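# Stow coiled earphones in chest drawer and close it

## Task

Place the coiled earphones inside the small chest's open drawer, then push that drawer closed, with the chest still standing upright at the end.

## Robot and tools

Robot: two arms over a table. left_arm carries a left hand, right_arm a right hand. Bases in the scene frame: left_arm (+0.027, +0.269, +0.016) m, right_arm (+0.031, -0.285, +0.002) m, each turned only slightly about z. A post fixed to the floor stands behind the arms. Loose objects may occasionally get nudged by something other than the robot.

Scene frame: origin at table-top height, halfway between the nominal bases; +x points out over the table, +y toward the left arm, +z up. Reported hand positions (metres) and quaternions (wxyz) are in this frame and can be off by a few cm.

Hand point: a point fixed to the palm, 0.05 m in front of it and 0.15 m from the wrist flange along the fingers. Its +z runs along straight fingers (tips reach 0.06 to 0.07 m past it), +y points out of the palm (finger centre lines sit 0.06 m toward -y), +x runs across the palm away from the thumb on the right hand and toward the thumb on the left hand. A wrist bracket on the little-finger side can collide with things.

A row is 28 numbers, each in [-1, 1], always for both arms: left dx, dy, dz, rx, ry, rz; left little, ring, middle, index, thumb_bend, thumb_turn, force_limit, speed; then the same 14 for the right arm. The six pose numbers are an offset, not a pose: measured from that arm's Hand target at the start of the action, along the Hand target's own axes. 1.0 equals 0.6 m of travel or 180 degrees; rx, ry, rz form one rotation vector. Every row in an action is counted from that same start, and a fresh action starts from the updated Hand target, so repeating an offset moves further. Six zeros asks nothing new of that arm.

Hand numbers are absolute targets, not offsets. Fingers and thumb_bend: -1 straight, +1 curled. thumb_turn: -1 beside the palm, +1 opposite the fingers. force_limit maps -1..+1 to about 0..10 N at the fingertip (0..15 N for the two thumb motors). speed rises from near zero at -1 to full at +0.48 and above. There is no 'unchanged' value: to keep a hand as is, resend its last executed eight numbers; if it has never been commanded, send its hand_measured six values plus hand_force_limit and hand_speed. With the thumb turned in, the hand closes around things roughly 0.035 to 0.065 m thick, or a handle from about 0.025 m. For a soft grip, close at speed -0.94 or slower. To let go, send targets more open than hand_measured; to grip harder, raise force_limit and send a more closed target.

Tools:
- execute_actions(actions, cameras): actions is a list of actions; each action is a list of 1 to 15 rows, one per 1/30 s control step; a short action repeats its final row to fill 15 steps (0.5 s). Images appear only when actions is empty or cameras names them.
- move(target, speed, blend, blocking, cameras): target is one 28-number row or up to 15 rows; every row's pose offsets count from the same starting Hand targets, not from the previous row. speed is path top speed in m/s, 0.002 to 4.3 (default 0.25), turning capped at twice that in rad/s; one value or one per target. blend in metres rounds corners between listed targets; 0 stops at each. Whole move capped at 10 s. It does not avoid obstacles or the other arm, and hands lag and overshoot more at high speed. blocking=false returns early while the motion continues. Hand numbers change at the first target at once, at later ones on arrival.
- wait(seconds): 0 to 3600, lets the scene run, commands nothing new.
- stop(): brakes a running move.
- zoom_image(camera, region): region [x0, y0, x1, y1] in pixels of that camera's latest image, at most 504 by 504.
- show_instructions(): shows the reference image pages.
- finished_scene(scene): ends the scene irreversibly.
Cameras: cam_head_left, cam_head_right, cam_high (pinhole), cam_left_wrist, cam_right_wrist (fisheye), all 672x504; calibration lines give intrinsics and world-to-camera transforms.

Results: end_effector_position and end_effector_quat_wxyz per arm; Hand target, the last commanded pose after clipping, from which the next offsets count; joint positions, velocities ('within noise' when still) and torques; for each hand, hand_measured, hand_stopped_by (moving, target, force, stalled, fault), hand_load_n (positive when the finger is pushed open; near 0 after a grip is lost), hand_force_limit, hand_speed. Calls that ran actions also list hand positions at some steps. A move adds a 'move:' line with its ending (done, off_target, moving, held, fault) and limits such as paced or held. MOTOR HOT warns of heat; OVER-TEMPERATURE FAULT means that arm has gone limp for 30 s or more.

Cautions: each control step the commanded orientation is clipped to within 40 degrees of the measured one. Arms often rest 1 to 3 cm (sometimes 5 cm) low or short of the command without any contact; a next execute_actions call re-requests the target, otherwise add the missing distance. A blocked arm keeps pressing until commanded back past its hand point. Avoid dropping or flinging objects, slamming the drawer, ramming fixed or heavy things, knocking the chest over, and letting anything leave the table. Never let the two hands or arms press or collide, nor close one hand on the other's fingers. Long pushes, held loads and stretched arms heat the motors.

Each tool is called after "Emit:" by a JSON object that holds its "api" and its "payload", one argument or row to a line.

Reference images:

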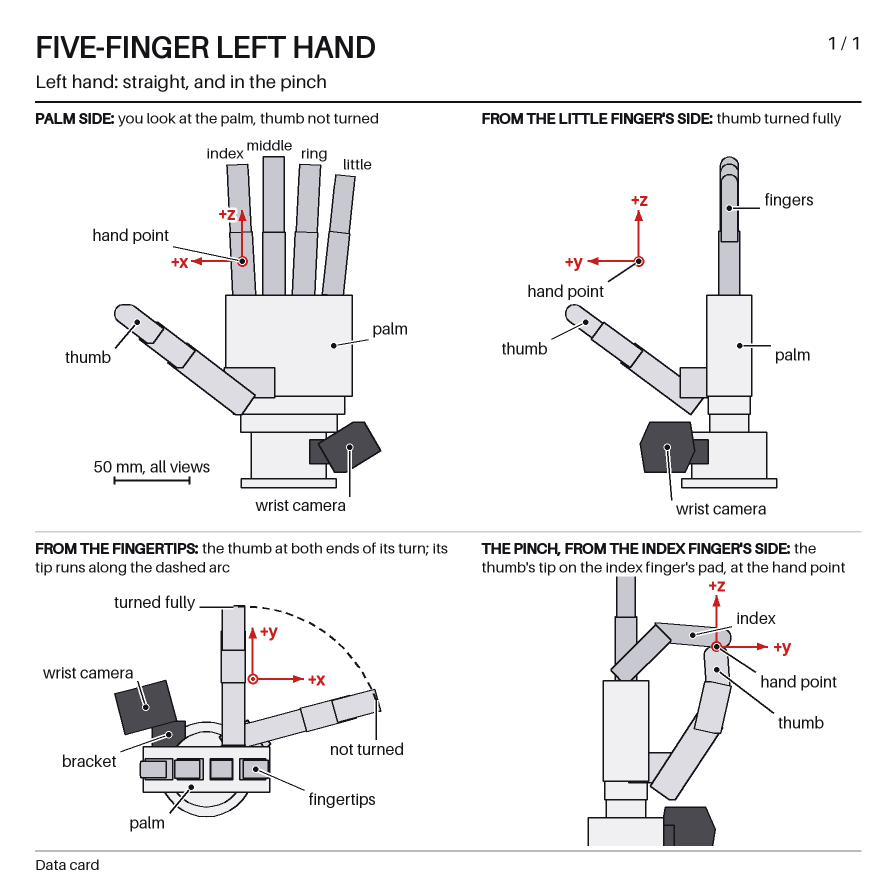

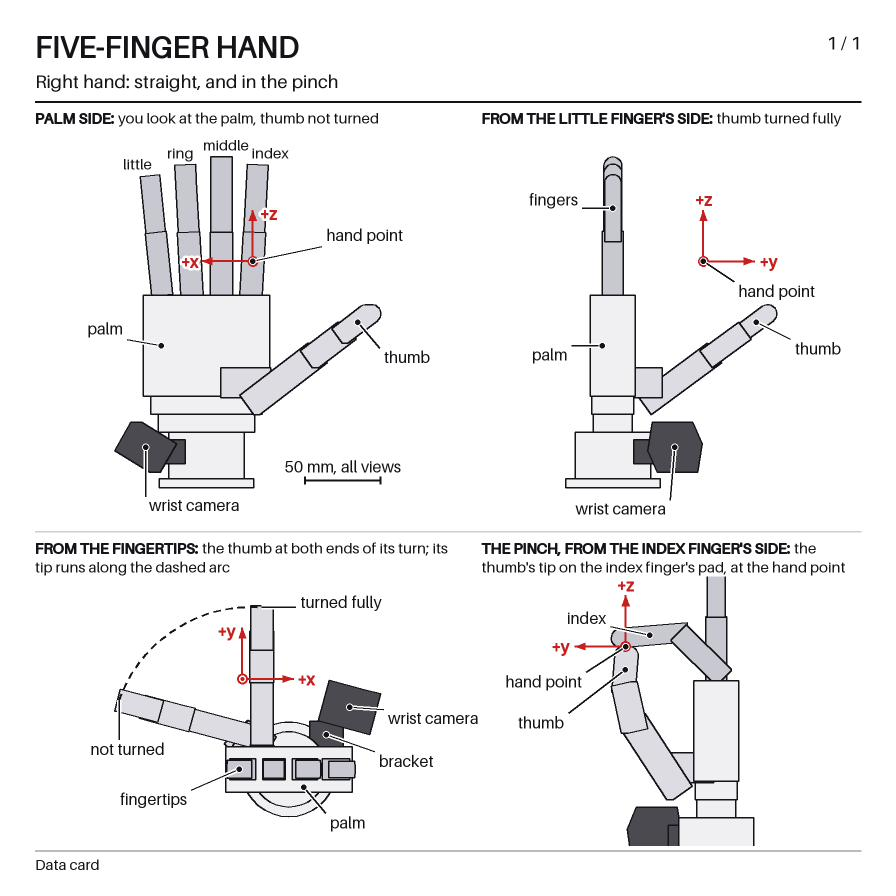

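## Session

Emit:
{"api": "execute_actions", "payload": {
  "actions": []
}}

Scene clock: 0.00 s.
left_arm: end_effector_position=(+0.8232, +0.2712, +0.2472) hand_measured=(-1.000, -1.000, -1.000, -1.000, -1.000, -1.000) hand_load_n=(+0.0, +0.0, +0.0, +0.0, +0.0, +0.0) hand_stopped_by=(target, target, target, target, target, target) hand_force_limit=0.00 hand_speed=-0.80 end_effector_quat_wxyz=(-0.370, +0.777, +0.145, +0.489) | right_arm: end_effector_position=(+0.9093, -0.0143, +0.3453) hand_measured=(-1.000, -1.000, -1.000, -1.000, -1.000, -1.000) hand_load_n=(+0.0, +0.0, +0.0, +0.0, +0.0, +0.0) hand_stopped_by=(target, target, target, target, target, target) hand_force_limit=0.00 hand_speed=-0.80 end_effector_quat_wxyz=(+0.499, -0.163, +0.838, -0.147)
Joint positions: left_arm=[-0.173 1.905 1.483 -0.009 -0.933 -1.462] | right_arm=[0.34 2.173 2.345 -0.681 0.353 1.284]
Joint velocities: within noise
Joint torques (N m): no reading
Heat: left arm: hottest waist 32 °C; right arm: hottest shoulder 30 °C.
Hand target: left_arm +0.8282, +0.2705, +0.2604; -0.366, +0.771, +0.151, +0.498 | right_arm +0.9101, -0.0141, +0.3679; +0.515, -0.157, +0.830, -0.145

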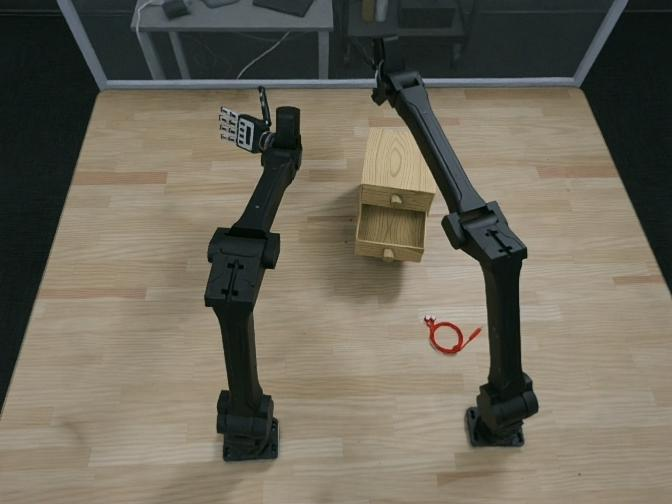

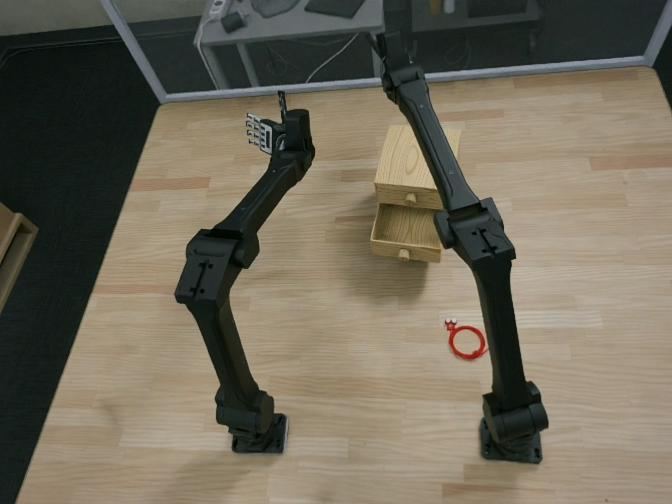

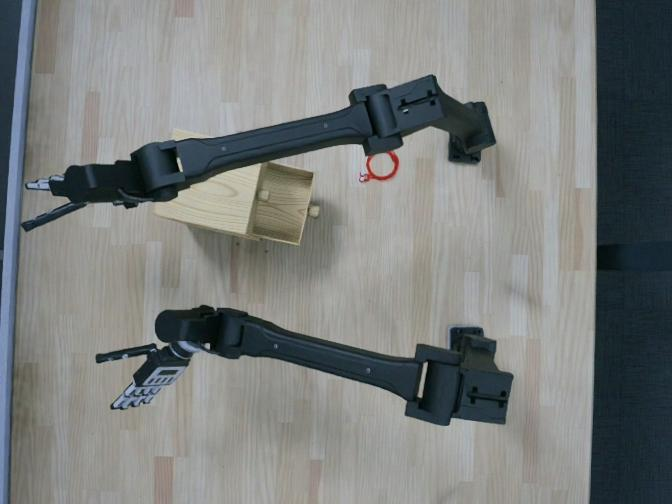

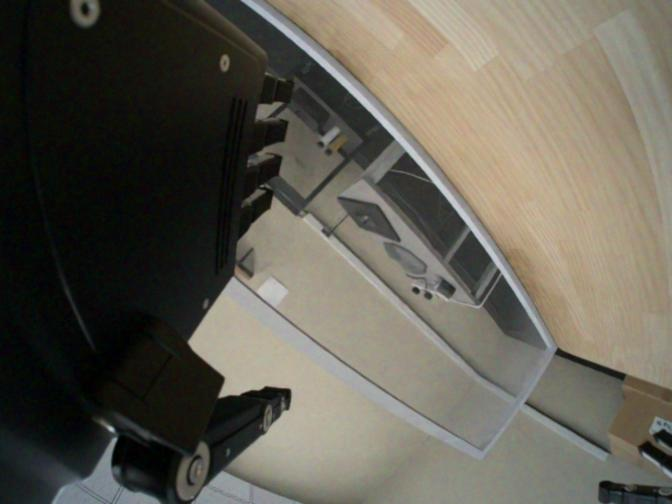

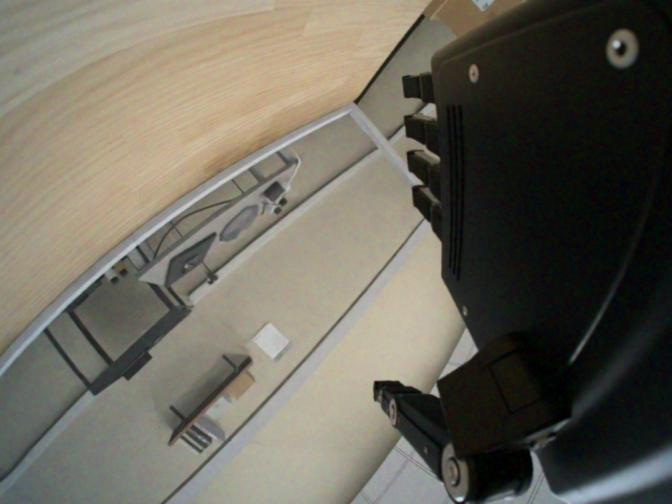

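Emit:
{"api": "zoom_image", "payload": {
  "camera": "cam_head_left",
  "region": [330, 100, 510, 370]
}}

Emit:
{"api": "zoom_image", "payload": {
  "camera": "cam_head_right",
  "region": [340, 100, 520, 370]
}}

Emit:
{"api": "zoom_image", "payload": {
  "camera": "cam_high",
  "region": [140, 100, 420, 280]
}}

Scaled by 1.867 from the camera's image (finer frame: 960x720).

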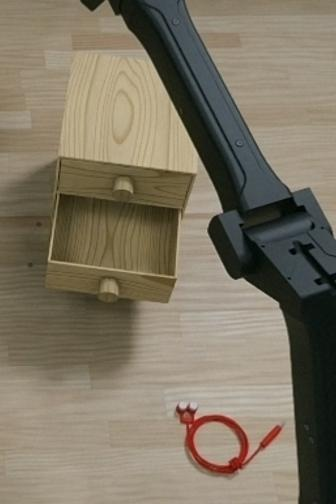

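Scaled by 1.867 from the camera's image (finer frame: 960x720).

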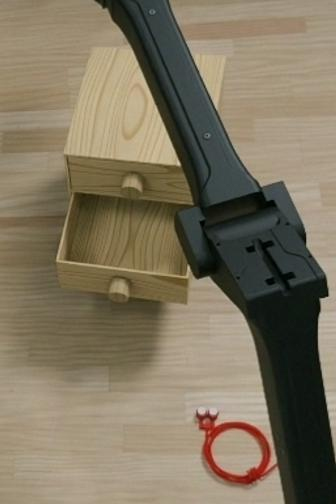

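Scaled by 1.800 from the camera's image (finer frame: 960x720).

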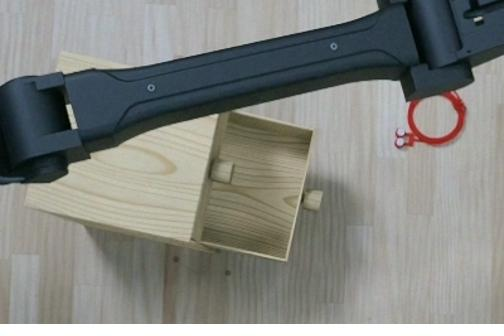

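Emit:
{"api": "move", "payload": {
  "target": [0,0,0,0,0,0,-1,-1,-1,-1,-1,-1,0,-0.8,0.6667,-0.962,-0.474,0.243,0.121,0.128,-1,-1,-1,-1,-1,-1,0,-0.8],
  "speed": 0.3,
  "cameras": ["all"]
}}

Scene clock: 103.67 s.
left_arm: end_effector_position=(+0.8232, +0.2712, +0.2472) hand_measured=(-1.000, -1.000, -1.000, -1.000, -1.000, -1.000) hand_load_n=(+0.0, +0.0, +0.0, +0.0, +0.0, +0.0) hand_stopped_by=(target, target, target, target, target, target) hand_force_limit=0.00 hand_speed=-0.80 end_effector_quat_wxyz=(-0.370, +0.777, +0.145, +0.489) | right_arm: end_effector_position=(+0.5446, -0.6794, +0.3859) hand_measured=(-1.000, -1.000, -1.000, -1.000, -1.000, -1.000) hand_load_n=(+0.0, +0.0, +0.0, +0.0, +0.0, -0.5) hand_stopped_by=(target, target, target, target, target, target) hand_force_limit=0.00 hand_speed=-0.80 end_effector_quat_wxyz=(+0.383, +0.244, +0.816, -0.359)
Joint positions: left_arm=[-0.173 1.905 1.483 -0.009 -0.933 -1.462] | right_arm=[-0.612 1.373 1.35 -0.477 0.352 1.294]
Joint torques (N m): left_arm=[0.44 -16.56 10.11 1.66 -0.27 0.02] | right_arm=[-0.32 -8.94 13.38 2.56 0.02 -0.23]
Heat: left arm: hottest elbow 34 °C; right arm: hottest shoulder 34 °C.
Hand target: left_arm +0.8282, +0.2705, +0.2604; -0.366, +0.771, +0.151, +0.498 | right_arm +0.5506, -0.6801, +0.3986; +0.393, +0.236, +0.811, -0.364
Off the commanded pose: left_arm 0.014 m, 1 deg | right_arm 0.014 m, 2 deg.
move: off_target (right_arm)
cam_right_wrist: T_world_to_cam=[[0.48513, 0.59522, -0.6406, 0.39004], [0.46803, 0.44206, 0.7652, -0.24396], [0.73864, -0.67104, -0.06412, -0.71395]] pos_world=[0.45232, -0.6034, 0.39076]

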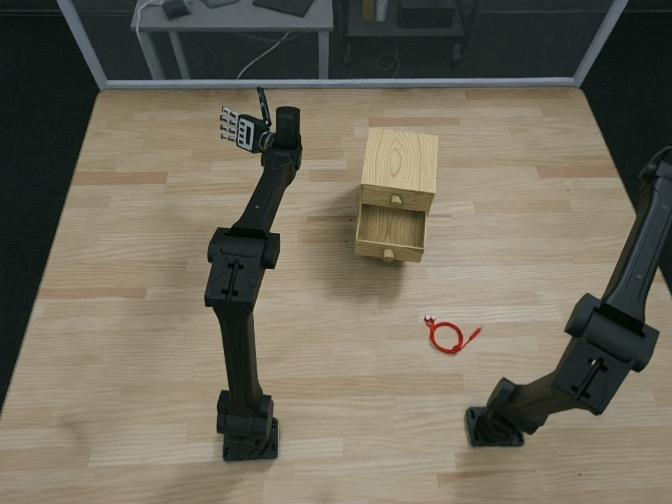

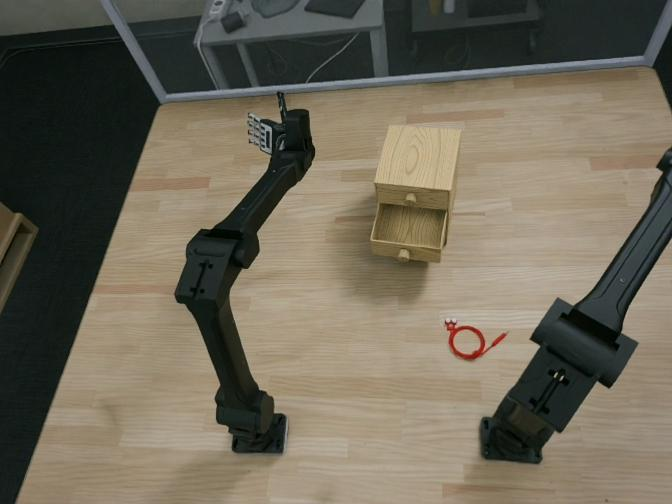

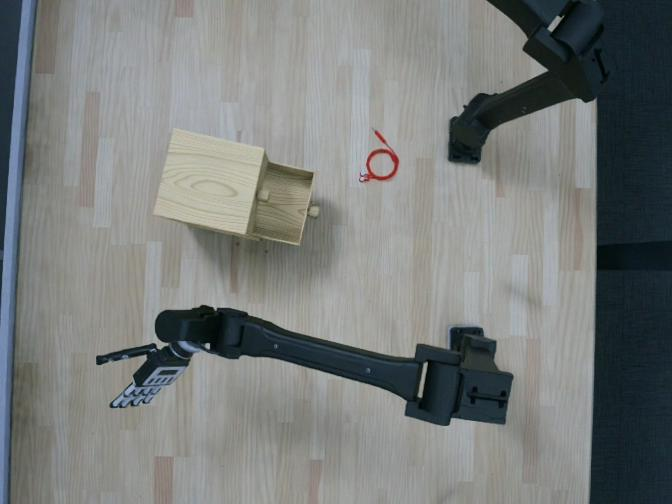

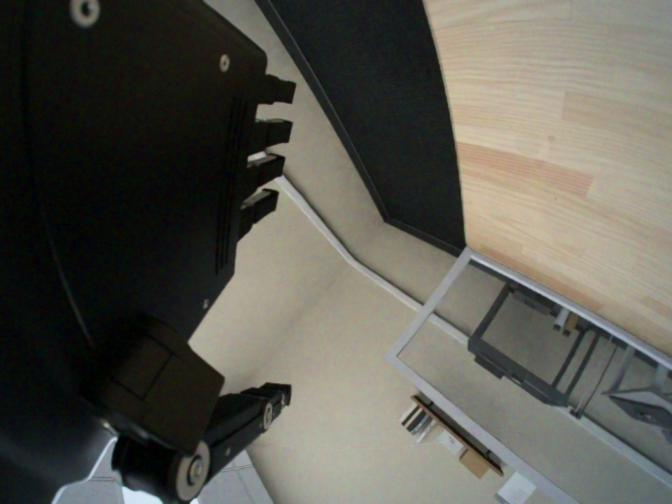

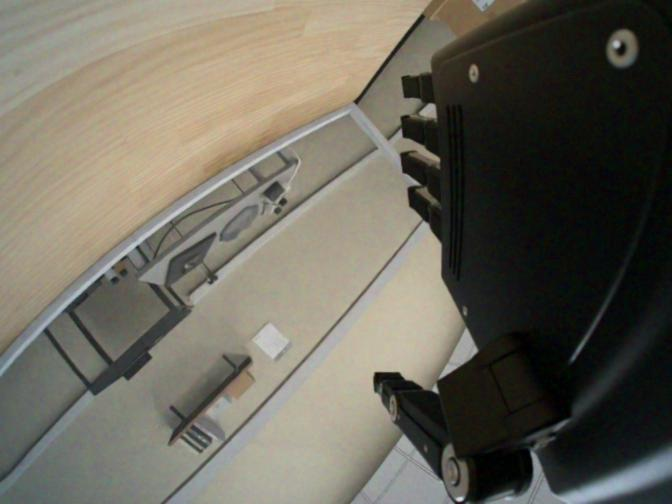

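Emit:
{"api": "zoom_image", "payload": {
  "camera": "cam_high",
  "region": [340, 115, 420, 195]
}}

Emit:
{"api": "zoom_image", "payload": {
  "camera": "cam_high",
  "region": [140, 115, 340, 260]
}}

Emit:
{"api": "zoom_image", "payload": {
  "camera": "cam_head_left",
  "region": [340, 120, 500, 360]
}}

Emit:
{"api": "zoom_image", "payload": {
  "camera": "cam_head_right",
  "region": [360, 110, 520, 370]
}}

Scaled by 6.300 from the camera's image (finer frame: 960x720).

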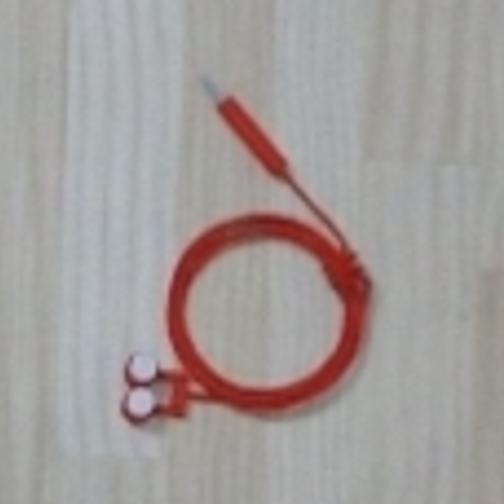

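Scaled by 2.520 from the camera's image (finer frame: 960x720).

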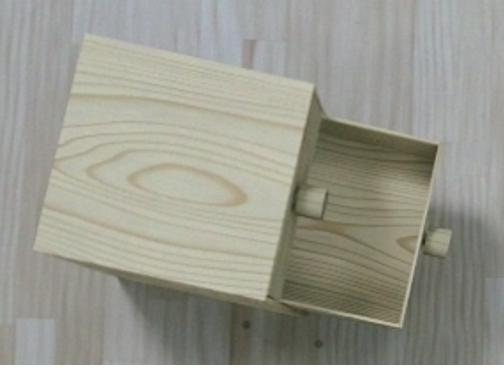

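Scaled by 2.100 from the camera's image (finer frame: 960x720).

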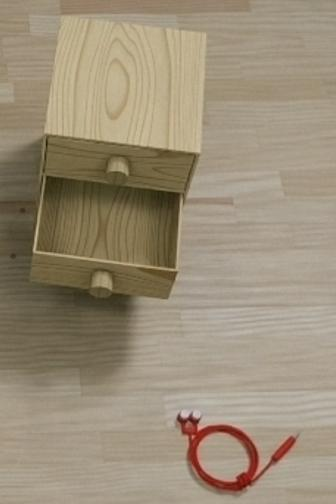

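Scaled by 1.938 from the camera's image (finer frame: 960x720).

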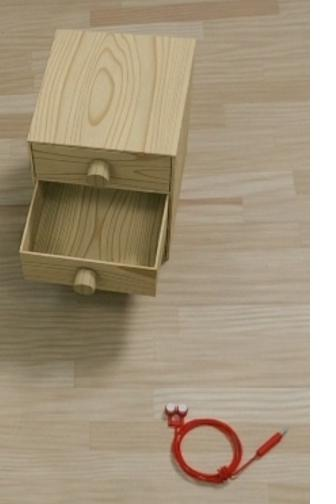

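Emit:
{"api": "zoom_image", "payload": {
  "camera": "cam_head_left",
  "region": [345, 175, 445, 275]
}}

Emit:
{"api": "zoom_image", "payload": {
  "camera": "cam_head_right",
  "region": [360, 175, 460, 275]
}}

Emit:
{"api": "zoom_image", "payload": {
  "camera": "cam_high",
  "region": [230, 145, 330, 255]
}}

Scaled by 5.040 from the camera's image (finer frame: 960x720).

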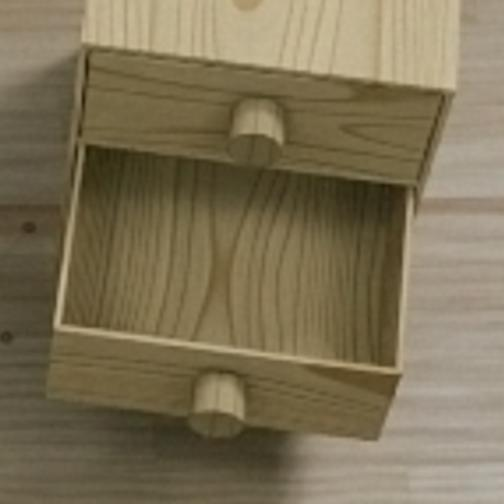

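Scaled by 5.040 from the camera's image (finer frame: 960x720).

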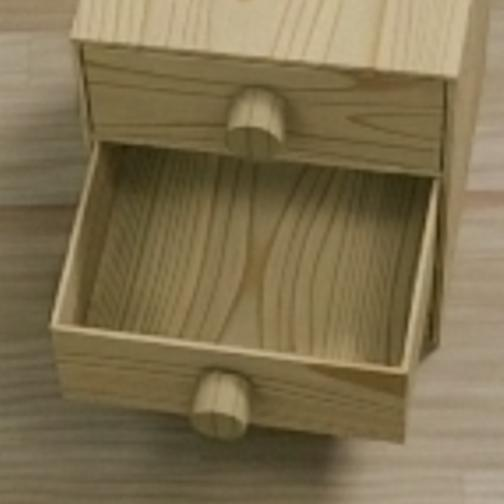

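Scaled by 4.582 from the camera's image (finer frame: 960x720).

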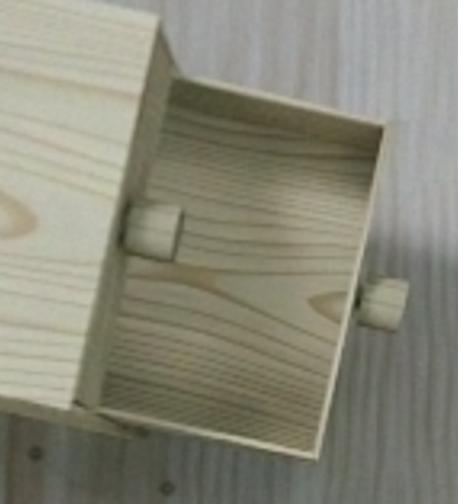

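Emit:
{"api": "move", "payload": {
  "target": [-0.121,-0.409,-0.577,-0.348,0.291,0.499,0.9,0.9,-0.3,-0.3,-0.5,1,0,0,0,0,0,0,0,0,-1,-1,-1,-1,-1,-1,0,-0.8],
  "speed": 0.35,
  "cameras": ["all"]
}}

Scene clock: 196.97 s.
left_arm: end_effector_position=(+0.4167, +0.2056, +0.3587) hand_measured=(+0.900, +0.900, -0.300, -0.300, -0.500, +1.000) hand_load_n=(+0.0, +0.0, -0.5, +0.0, +0.0, +0.0) hand_stopped_by=(target, target, target, target, target, target) hand_force_limit=0.00 hand_speed=0.00 end_effector_quat_wxyz=(+0.196, -0.471, +0.782, -0.358) | right_arm: end_effector_position=(+0.5446, -0.6794, +0.3859) hand_measured=(-1.000, -1.000, -1.000, -1.000, -1.000, -1.000) hand_load_n=(+0.0, +0.0, +0.0, +0.0, -0.5, +0.0) hand_stopped_by=(target, target, target, target, target, target) hand_force_limit=0.00 hand_speed=-0.80 end_effector_quat_wxyz=(+0.383, +0.244, +0.816, -0.359)
Joint positions: left_arm=[0.033 1.047 1.251 -1.026 0.425 0.378] | right_arm=[-0.612 1.373 1.35 -0.477 0.352 1.294]
Joint torques (N m): left_arm=[-0.44 -4.84 12.48 0.98 0.33 0.24] | right_arm=[-0.26 -9.11 13.37 2.65 -0.02 -0.23]
Heat: left arm: hottest elbow 34 °C; right arm: hottest elbow 35 °C.
Hand target: left_arm +0.4203, +0.2010, +0.3797; +0.210, -0.452, +0.786, -0.366 | right_arm +0.5506, -0.6801, +0.3986; +0.393, +0.236, +0.811, -0.364
Off the commanded pose: left_arm 0.022 m, 3 deg | right_arm 0.014 m, 2 deg.
move: off_target (left_arm)
cam_left_wrist: T_world_to_cam=[[0.48331, -0.50139, 0.71765, -0.35874], [-0.84631, -0.47733, 0.23647, 0.3669], [0.224, -0.72164, -0.65503, 0.40306]] pos_world=[0.3936, 0.28613, 0.4347]
cam_right_wrist: T_world_to_cam=[[0.48458, 0.59511, -0.64111, 0.39036], [0.46838, 0.44247, 0.76475, -0.24363], [0.73878, -0.67087, -0.06433, -0.71383]] pos_world=[0.45231, -0.6034, 0.39066]

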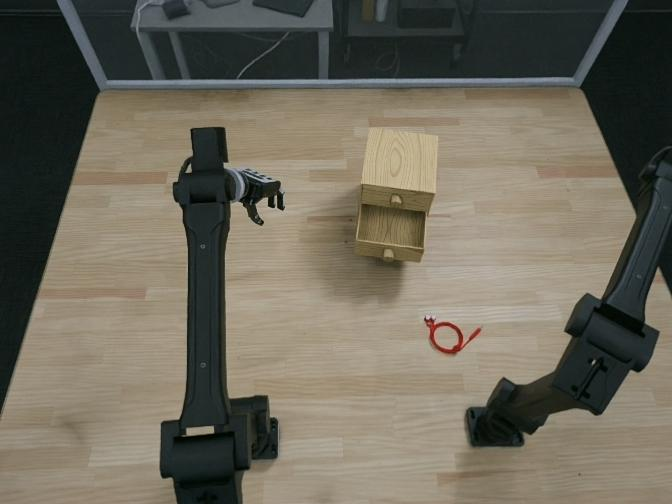

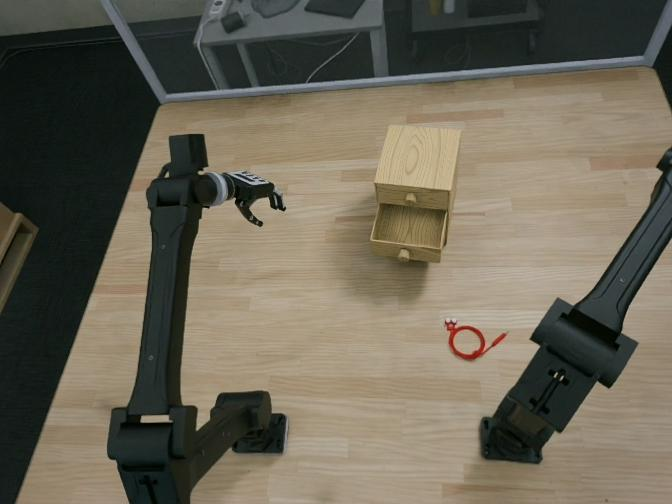

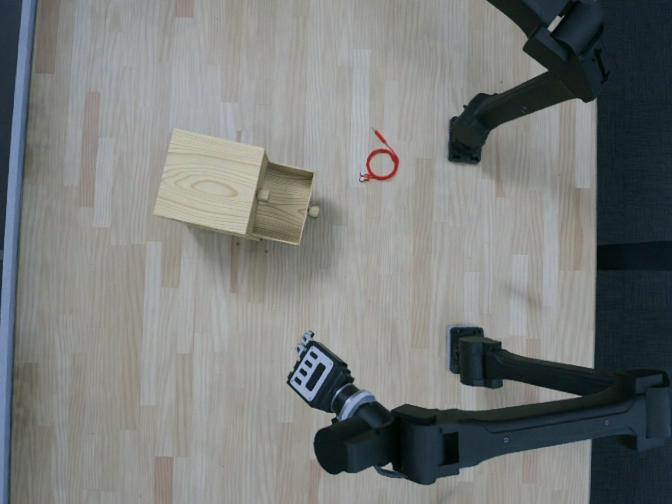

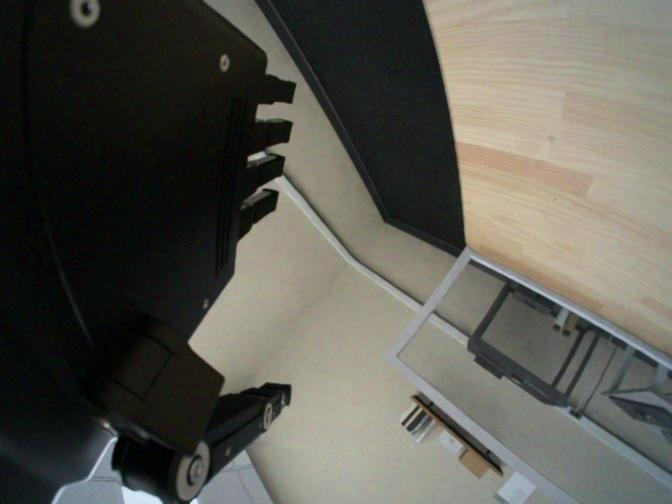

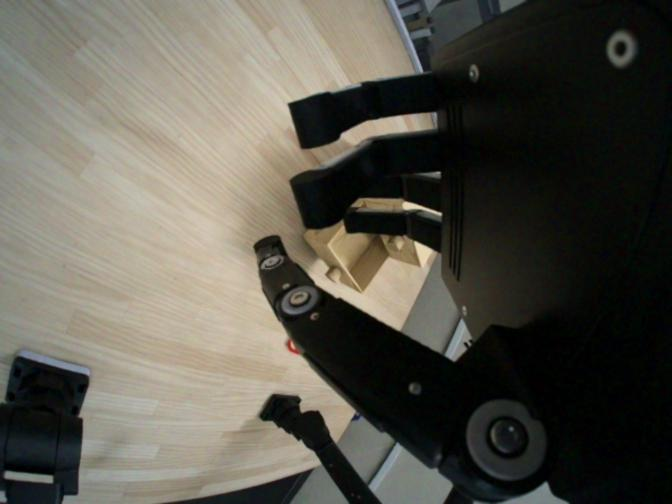

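Emit:
{"api": "move", "payload": {
  "target": [0.719,0.272,0.2725,0,0,0,0.9,0.9,-0.3,-0.3,-0.5,1,0,0,0,0,0,0,0,0,-1,-1,-1,-1,-1,-1,0,-0.8],
  "speed": 0.3,
  "cameras": ["all"]
}}

Scene clock: 211.93 s.
left_arm: end_effector_position=(+0.2157, -0.1606, +0.1241) hand_measured=(+0.900, +0.900, -0.300, -0.300, -0.500, +1.000) hand_load_n=(-0.5, +0.0, +0.0, +0.0, +0.0, +0.0) hand_stopped_by=(target, target, target, target, target, target) hand_force_limit=0.00 hand_speed=0.00 end_effector_quat_wxyz=(+0.219, -0.444, +0.802, -0.335) | right_arm: end_effector_position=(+0.5446, -0.6794, +0.3859) hand_measured=(-1.000, -1.000, -1.000, -1.000, -1.000, -1.000) hand_load_n=(+0.0, +0.0, +0.0, +0.0, +0.0, +0.0) hand_stopped_by=(target, target, target, target, target, target) hand_force_limit=0.00 hand_speed=-0.80 end_effector_quat_wxyz=(+0.383, +0.244, +0.816, -0.359)
Joint positions: left_arm=[-1.293 1.308 0.848 -0.455 -0.541 -0.518] | right_arm=[-0.612 1.373 1.35 -0.477 0.352 1.294]
Joint torques (N m): left_arm=[0.32 -8.12 11.38 1.74 -0.39 -0.1] | right_arm=[-0.21 -9.05 13.38 2.61 -0.02 -0.24]
Heat: left arm: hottest elbow 34 °C; right arm: hottest elbow 35 °C.
Hand target: left_arm +0.2209, -0.1820, +0.1495; +0.211, -0.452, +0.786, -0.366 | right_arm +0.5506, -0.6801, +0.3986; +0.393, +0.236, +0.811, -0.364
Off the commanded pose: left_arm 0.034 m, 4 deg | right_arm 0.014 m, 2 deg.
move: off_target (left_arm)
cam_left_wrist: T_world_to_cam=[[0.44611, -0.57495, 0.68587, -0.27672], [-0.86852, -0.46308, 0.17672, 0.09185], [0.21601, -0.67453, -0.70594, 0.04572]] pos_world=[0.19334, -0.08573, 0.20583]
cam_right_wrist: T_world_to_cam=[[0.48458, 0.59511, -0.64111, 0.39036], [0.46838, 0.44247, 0.76475, -0.24363], [0.73878, -0.67087, -0.06433, -0.71383]] pos_world=[0.45231, -0.6034, 0.39066]

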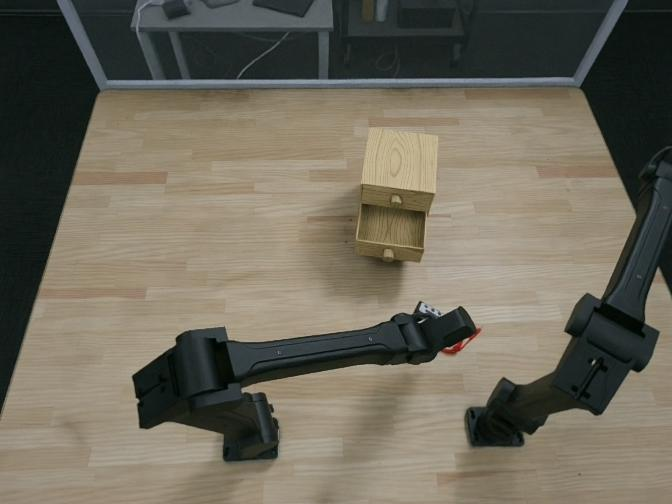

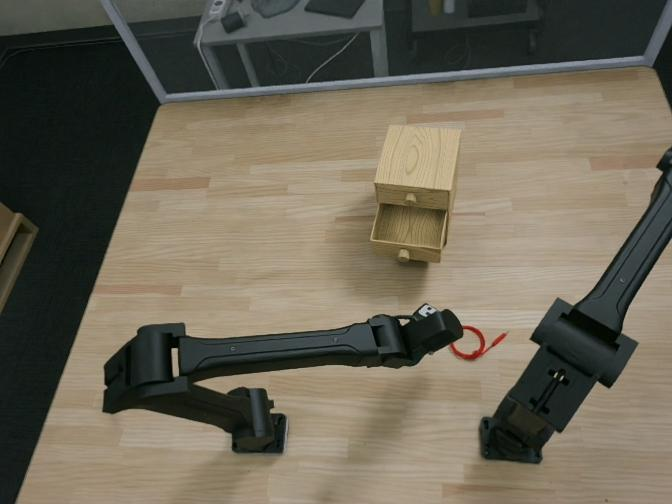

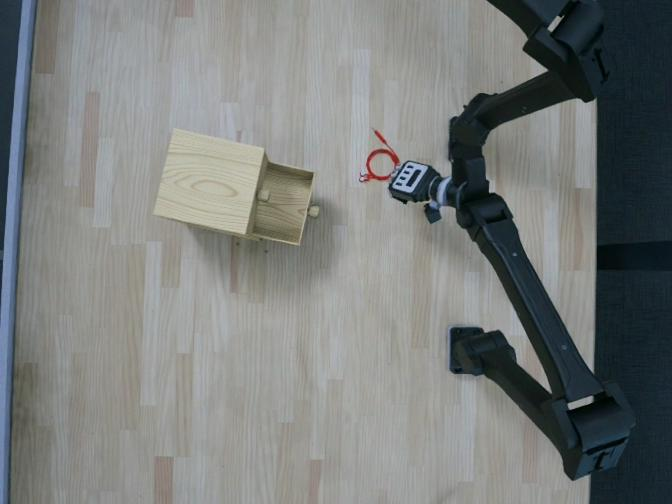

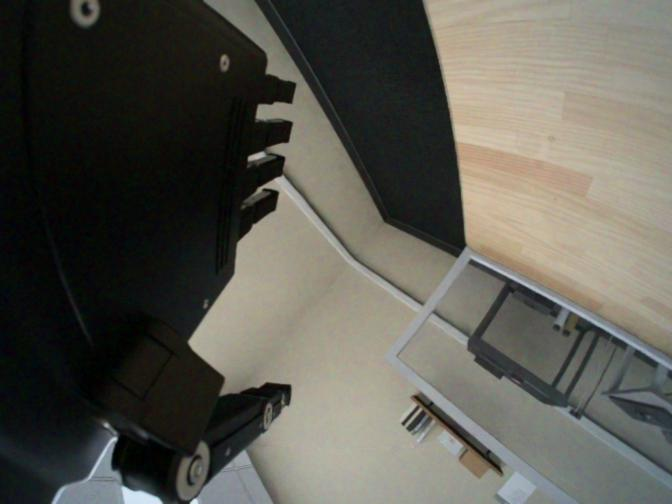

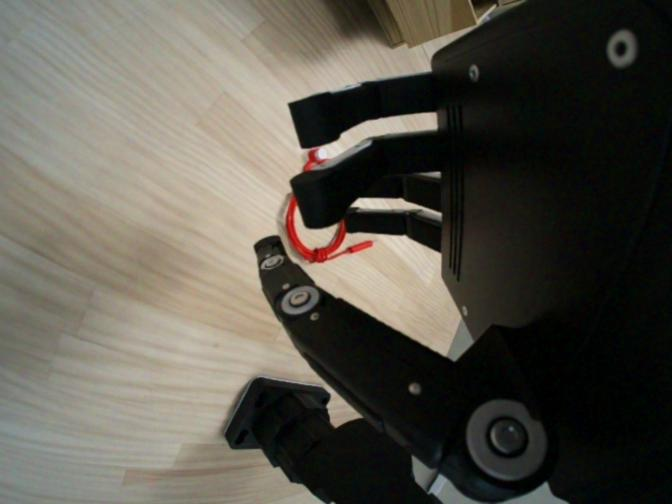

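Emit:
{"api": "zoom_image", "payload": {
  "camera": "cam_high",
  "region": [340, 110, 480, 250]
}}

Emit:
{"api": "zoom_image", "payload": {
  "camera": "cam_head_right",
  "region": [380, 270, 540, 390]
}}

Emit:
{"api": "zoom_image", "payload": {
  "camera": "cam_right_wrist",
  "region": [200, 60, 480, 340]
}}

Scaled by 3.600 from the camera's image (finer frame: 960x720).

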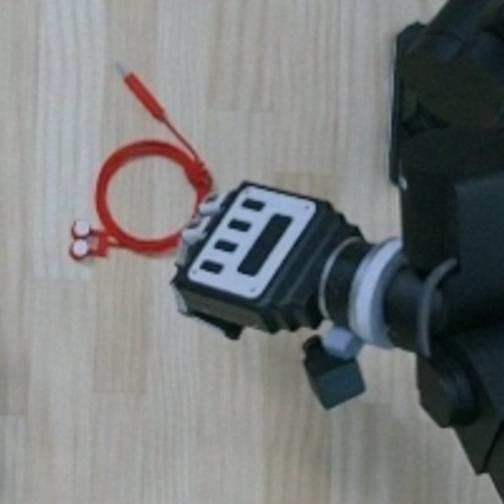

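Scaled by 3.150 from the camera's image (finer frame: 960x720).

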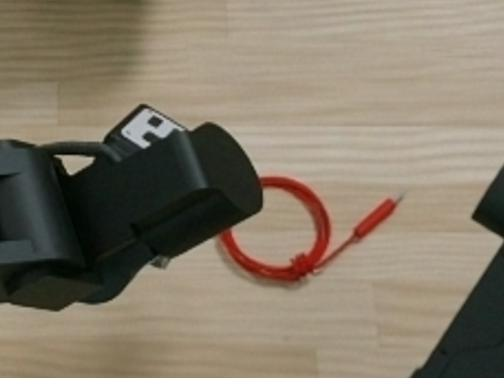

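Scaled by 1.800 from the camera's image (finer frame: 960x720).

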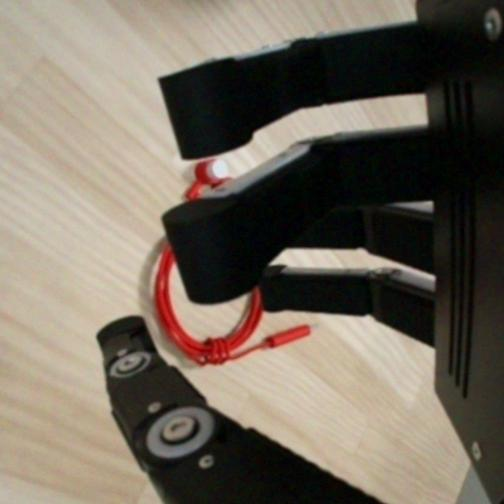

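Emit:
{"api": "move", "payload": {
  "target": [0.0553,0.0345,0.0999,0,0,0,0.9,0.9,-0.3,-0.3,-0.5,1,0,0,0,0,0,0,0,0,-1,-1,-1,-1,-1,-1,0,-0.8],
  "speed": 0.15,
  "cameras": ["cam_right_wrist","cam_high"]
}}

Emit:
{"api": "zoom_image", "payload": {
  "camera": "cam_high",
  "region": [340, 110, 480, 250]
}}

Emit:
{"api": "zoom_image", "payload": {
  "camera": "cam_right_wrist",
  "region": [200, 60, 480, 340]
}}

Scene clock: 239.50 s.
left_arm: end_effector_position=(+0.2297, -0.2032, +0.0738) hand_measured=(+0.900, +0.900, -0.300, -0.300, -0.500, +1.000) hand_load_n=(+0.5, +0.0, +0.0, +0.0, +0.0, +0.0) hand_stopped_by=(target, target, target, target, target, target) hand_force_limit=0.00 hand_speed=0.00 end_effector_quat_wxyz=(+0.219, -0.447, +0.799, -0.338) | right_arm: end_effector_position=(+0.5446, -0.6794, +0.3859) hand_measured=(-1.000, -1.000, -1.000, -1.000, -1.000, -1.000) hand_load_n=(+0.0, +0.0, +0.0, +0.0, +0.0, -0.5) hand_stopped_by=(target, target, target, target, target, target) hand_force_limit=0.00 hand_speed=-0.80 end_effector_quat_wxyz=(+0.383, +0.244, +0.816, -0.359)
Joint positions: left_arm=[-1.293 1.5 0.886 -0.298 -0.545 -0.524] | right_arm=[-0.612 1.373 1.35 -0.477 0.352 1.294]
Joint torques (N m): left_arm=[-0.09 -9.76 10.62 1.76 -0.38 -0.09] | right_arm=[-0.09 -9.23 13.39 2.66 0 -0.23]
Heat: left arm: hottest elbow 34 °C; right arm: hottest elbow 36 °C.
Hand target: left_arm +0.2323, -0.2270, +0.0949; +0.211, -0.452, +0.786, -0.366 | right_arm +0.5506, -0.6801, +0.3986; +0.393, +0.236, +0.811, -0.364
Off the commanded pose: left_arm 0.032 m, 4 deg | right_arm 0.014 m, 2 deg.
move: off_target (left_arm)
cam_right_wrist: T_world_to_cam=[[0.48458, 0.59511, -0.64111, 0.39036], [0.46838, 0.44247, 0.76475, -0.24363], [0.73878, -0.67087, -0.06433, -0.71383]] pos_world=[0.45231, -0.6034, 0.39066]
Images, in order (width x height): cam_high 672x504, cam_right_wrist 672x504.

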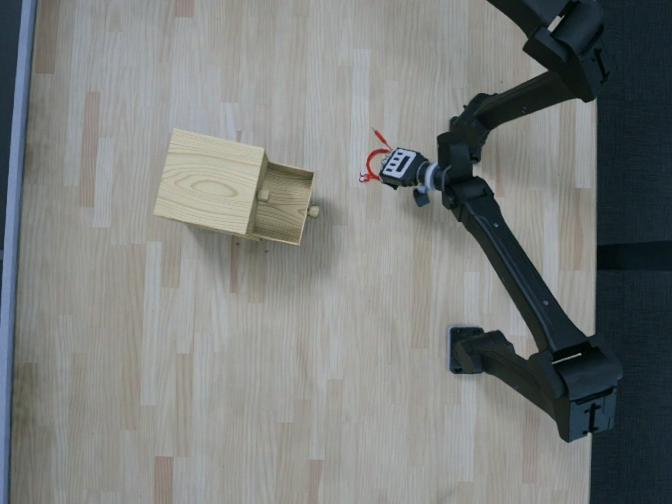

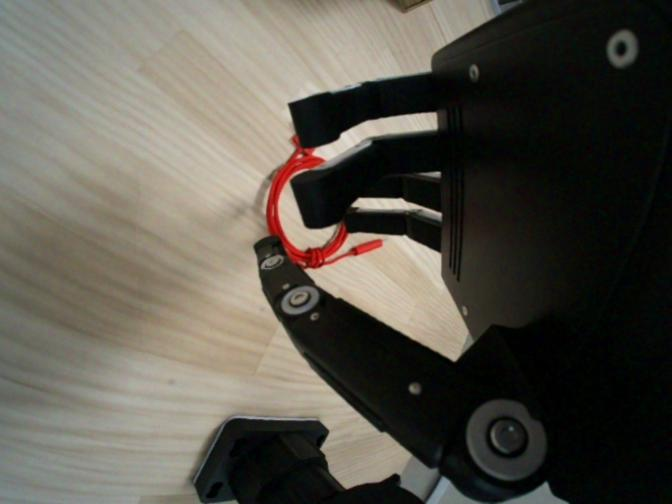

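Scaled by 3.600 from the camera's image (finer frame: 960x720).

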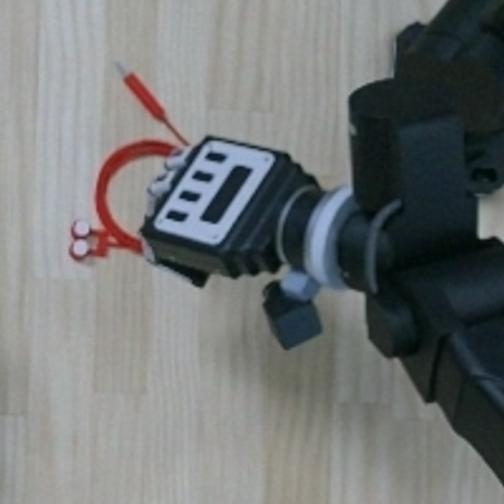

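Scaled by 1.800 from the camera's image (finer frame: 960x720).

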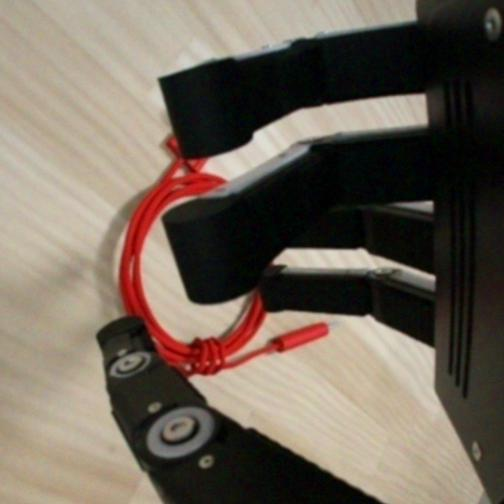

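Emit:
{"api": "move", "payload": {
  "target": [0,0.0498,0.0418,0,0,0,0.9,0.9,-0.3,-0.3,-0.5,1,0,0,0,0,0,0,0,0,-1,-1,-1,-1,-1,-1,0,-0.8],
  "speed": 0.1,
  "cameras": ["cam_right_wrist","cam_high","cam_head_right","cam_head_left"]
}}

Emit:
{"api": "zoom_image", "payload": {
  "camera": "cam_high",
  "region": [340, 110, 480, 250]
}}

Emit:
{"api": "zoom_image", "payload": {
  "camera": "cam_right_wrist",
  "region": [200, 60, 480, 340]
}}

Scene clock: 254.23 s.
left_arm: end_effector_position=(+0.2354, -0.2209, +0.0547) hand_measured=(+0.900, +0.900, -0.300, -0.300, -0.500, +1.000) hand_load_n=(+0.0, +0.0, +0.0, +0.0, +0.0, +0.0) hand_stopped_by=(target, target, target, target, target, target) hand_force_limit=0.00 hand_speed=0.00 end_effector_quat_wxyz=(+0.215, -0.449, +0.790, -0.357) | right_arm: end_effector_position=(+0.5446, -0.6794, +0.3859) hand_measured=(-1.000, -1.000, -1.000, -1.000, -1.000, -1.000) hand_load_n=(+0.0, +0.0, +0.0, +0.0, +0.0, +0.0) hand_stopped_by=(target, target, target, target, target, target) hand_force_limit=0.00 hand_speed=-0.80 end_effector_quat_wxyz=(+0.383, +0.244, +0.816, -0.359)
Joint positions: left_arm=[-1.293 1.566 0.881 -0.183 -0.546 -0.524] | right_arm=[-0.612 1.373 1.35 -0.477 0.352 1.294]
Joint torques (N m): left_arm=[-0.09 -9.93 7.21 1.84 -0.36 -0.09] | right_arm=[-0.21 -8.88 13.42 2.59 -0.02 -0.22]
Heat: left arm: hottest elbow 34 °C; right arm: hottest elbow 36 °C.
Hand target: left_arm +0.2323, -0.2270, +0.0560; +0.211, -0.452, +0.786, -0.366 | right_arm +0.5506, -0.6801, +0.3986; +0.393, +0.236, +0.811, -0.364
Off the commanded pose: left_arm 0.007 m, 1 deg | right_arm 0.014 m, 2 deg.
move: done
cam_right_wrist: T_world_to_cam=[[0.48458, 0.59511, -0.64111, 0.39036], [0.46838, 0.44247, 0.76475, -0.24363], [0.73878, -0.67087, -0.06433, -0.71383]] pos_world=[0.45231, -0.6034, 0.39066]
Images, in order (width x height): cam_head_left 672x504, cam_head_right 672x504, cam_high 672x504, cam_right_wrist 672x504.

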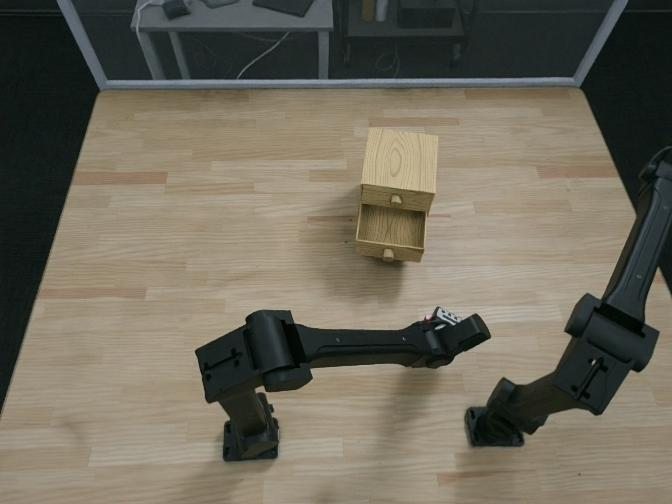

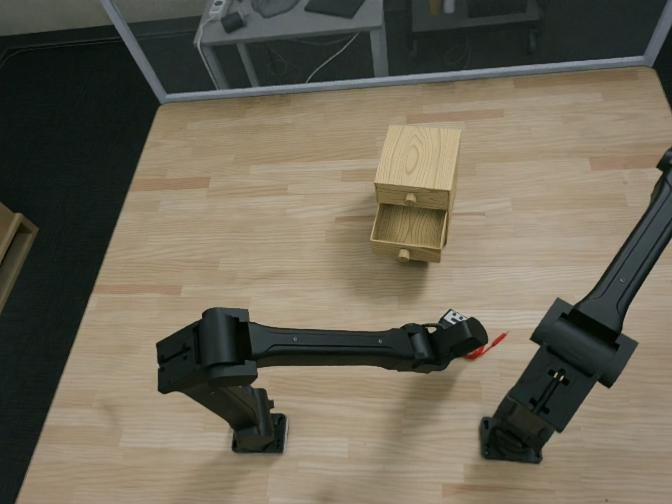

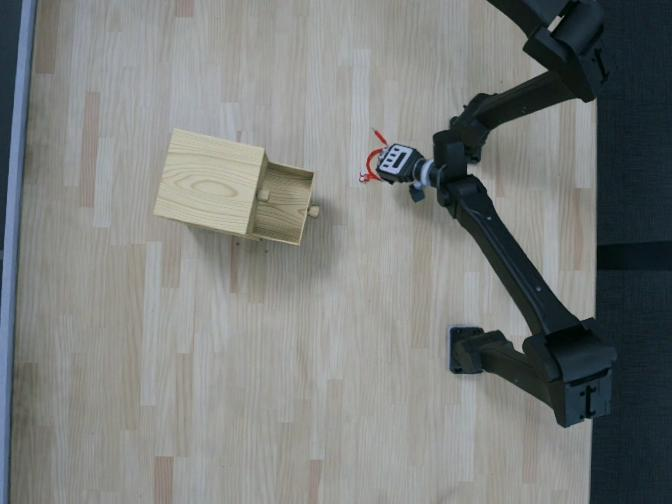

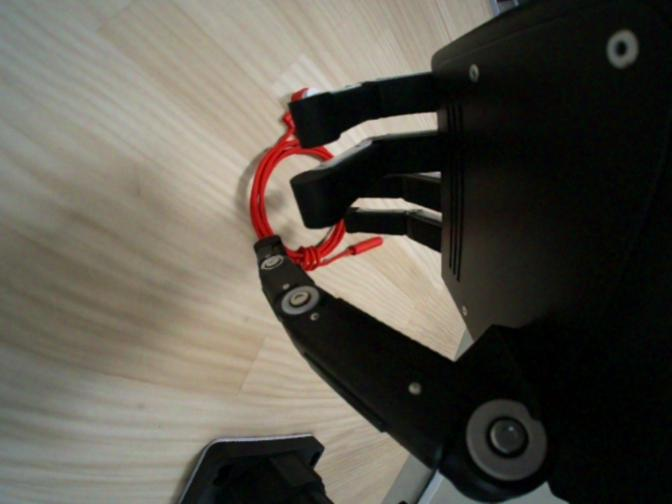

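Scaled by 3.600 from the camera's image (finer frame: 960x720).

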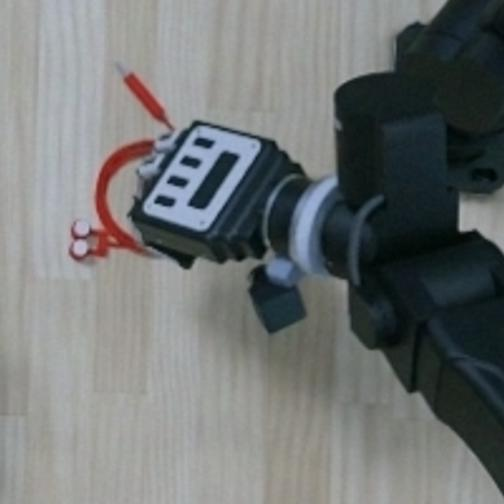

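Scaled by 1.800 from the camera's image (finer frame: 960x720).

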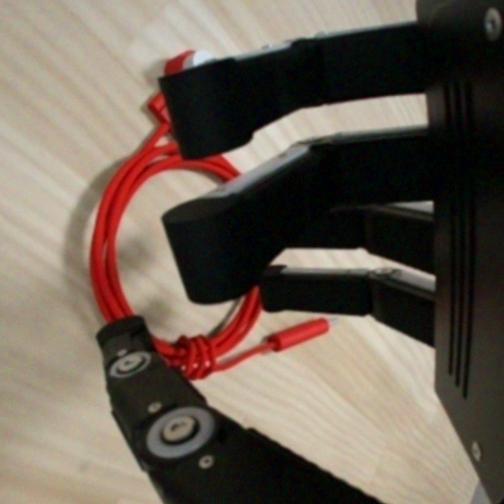

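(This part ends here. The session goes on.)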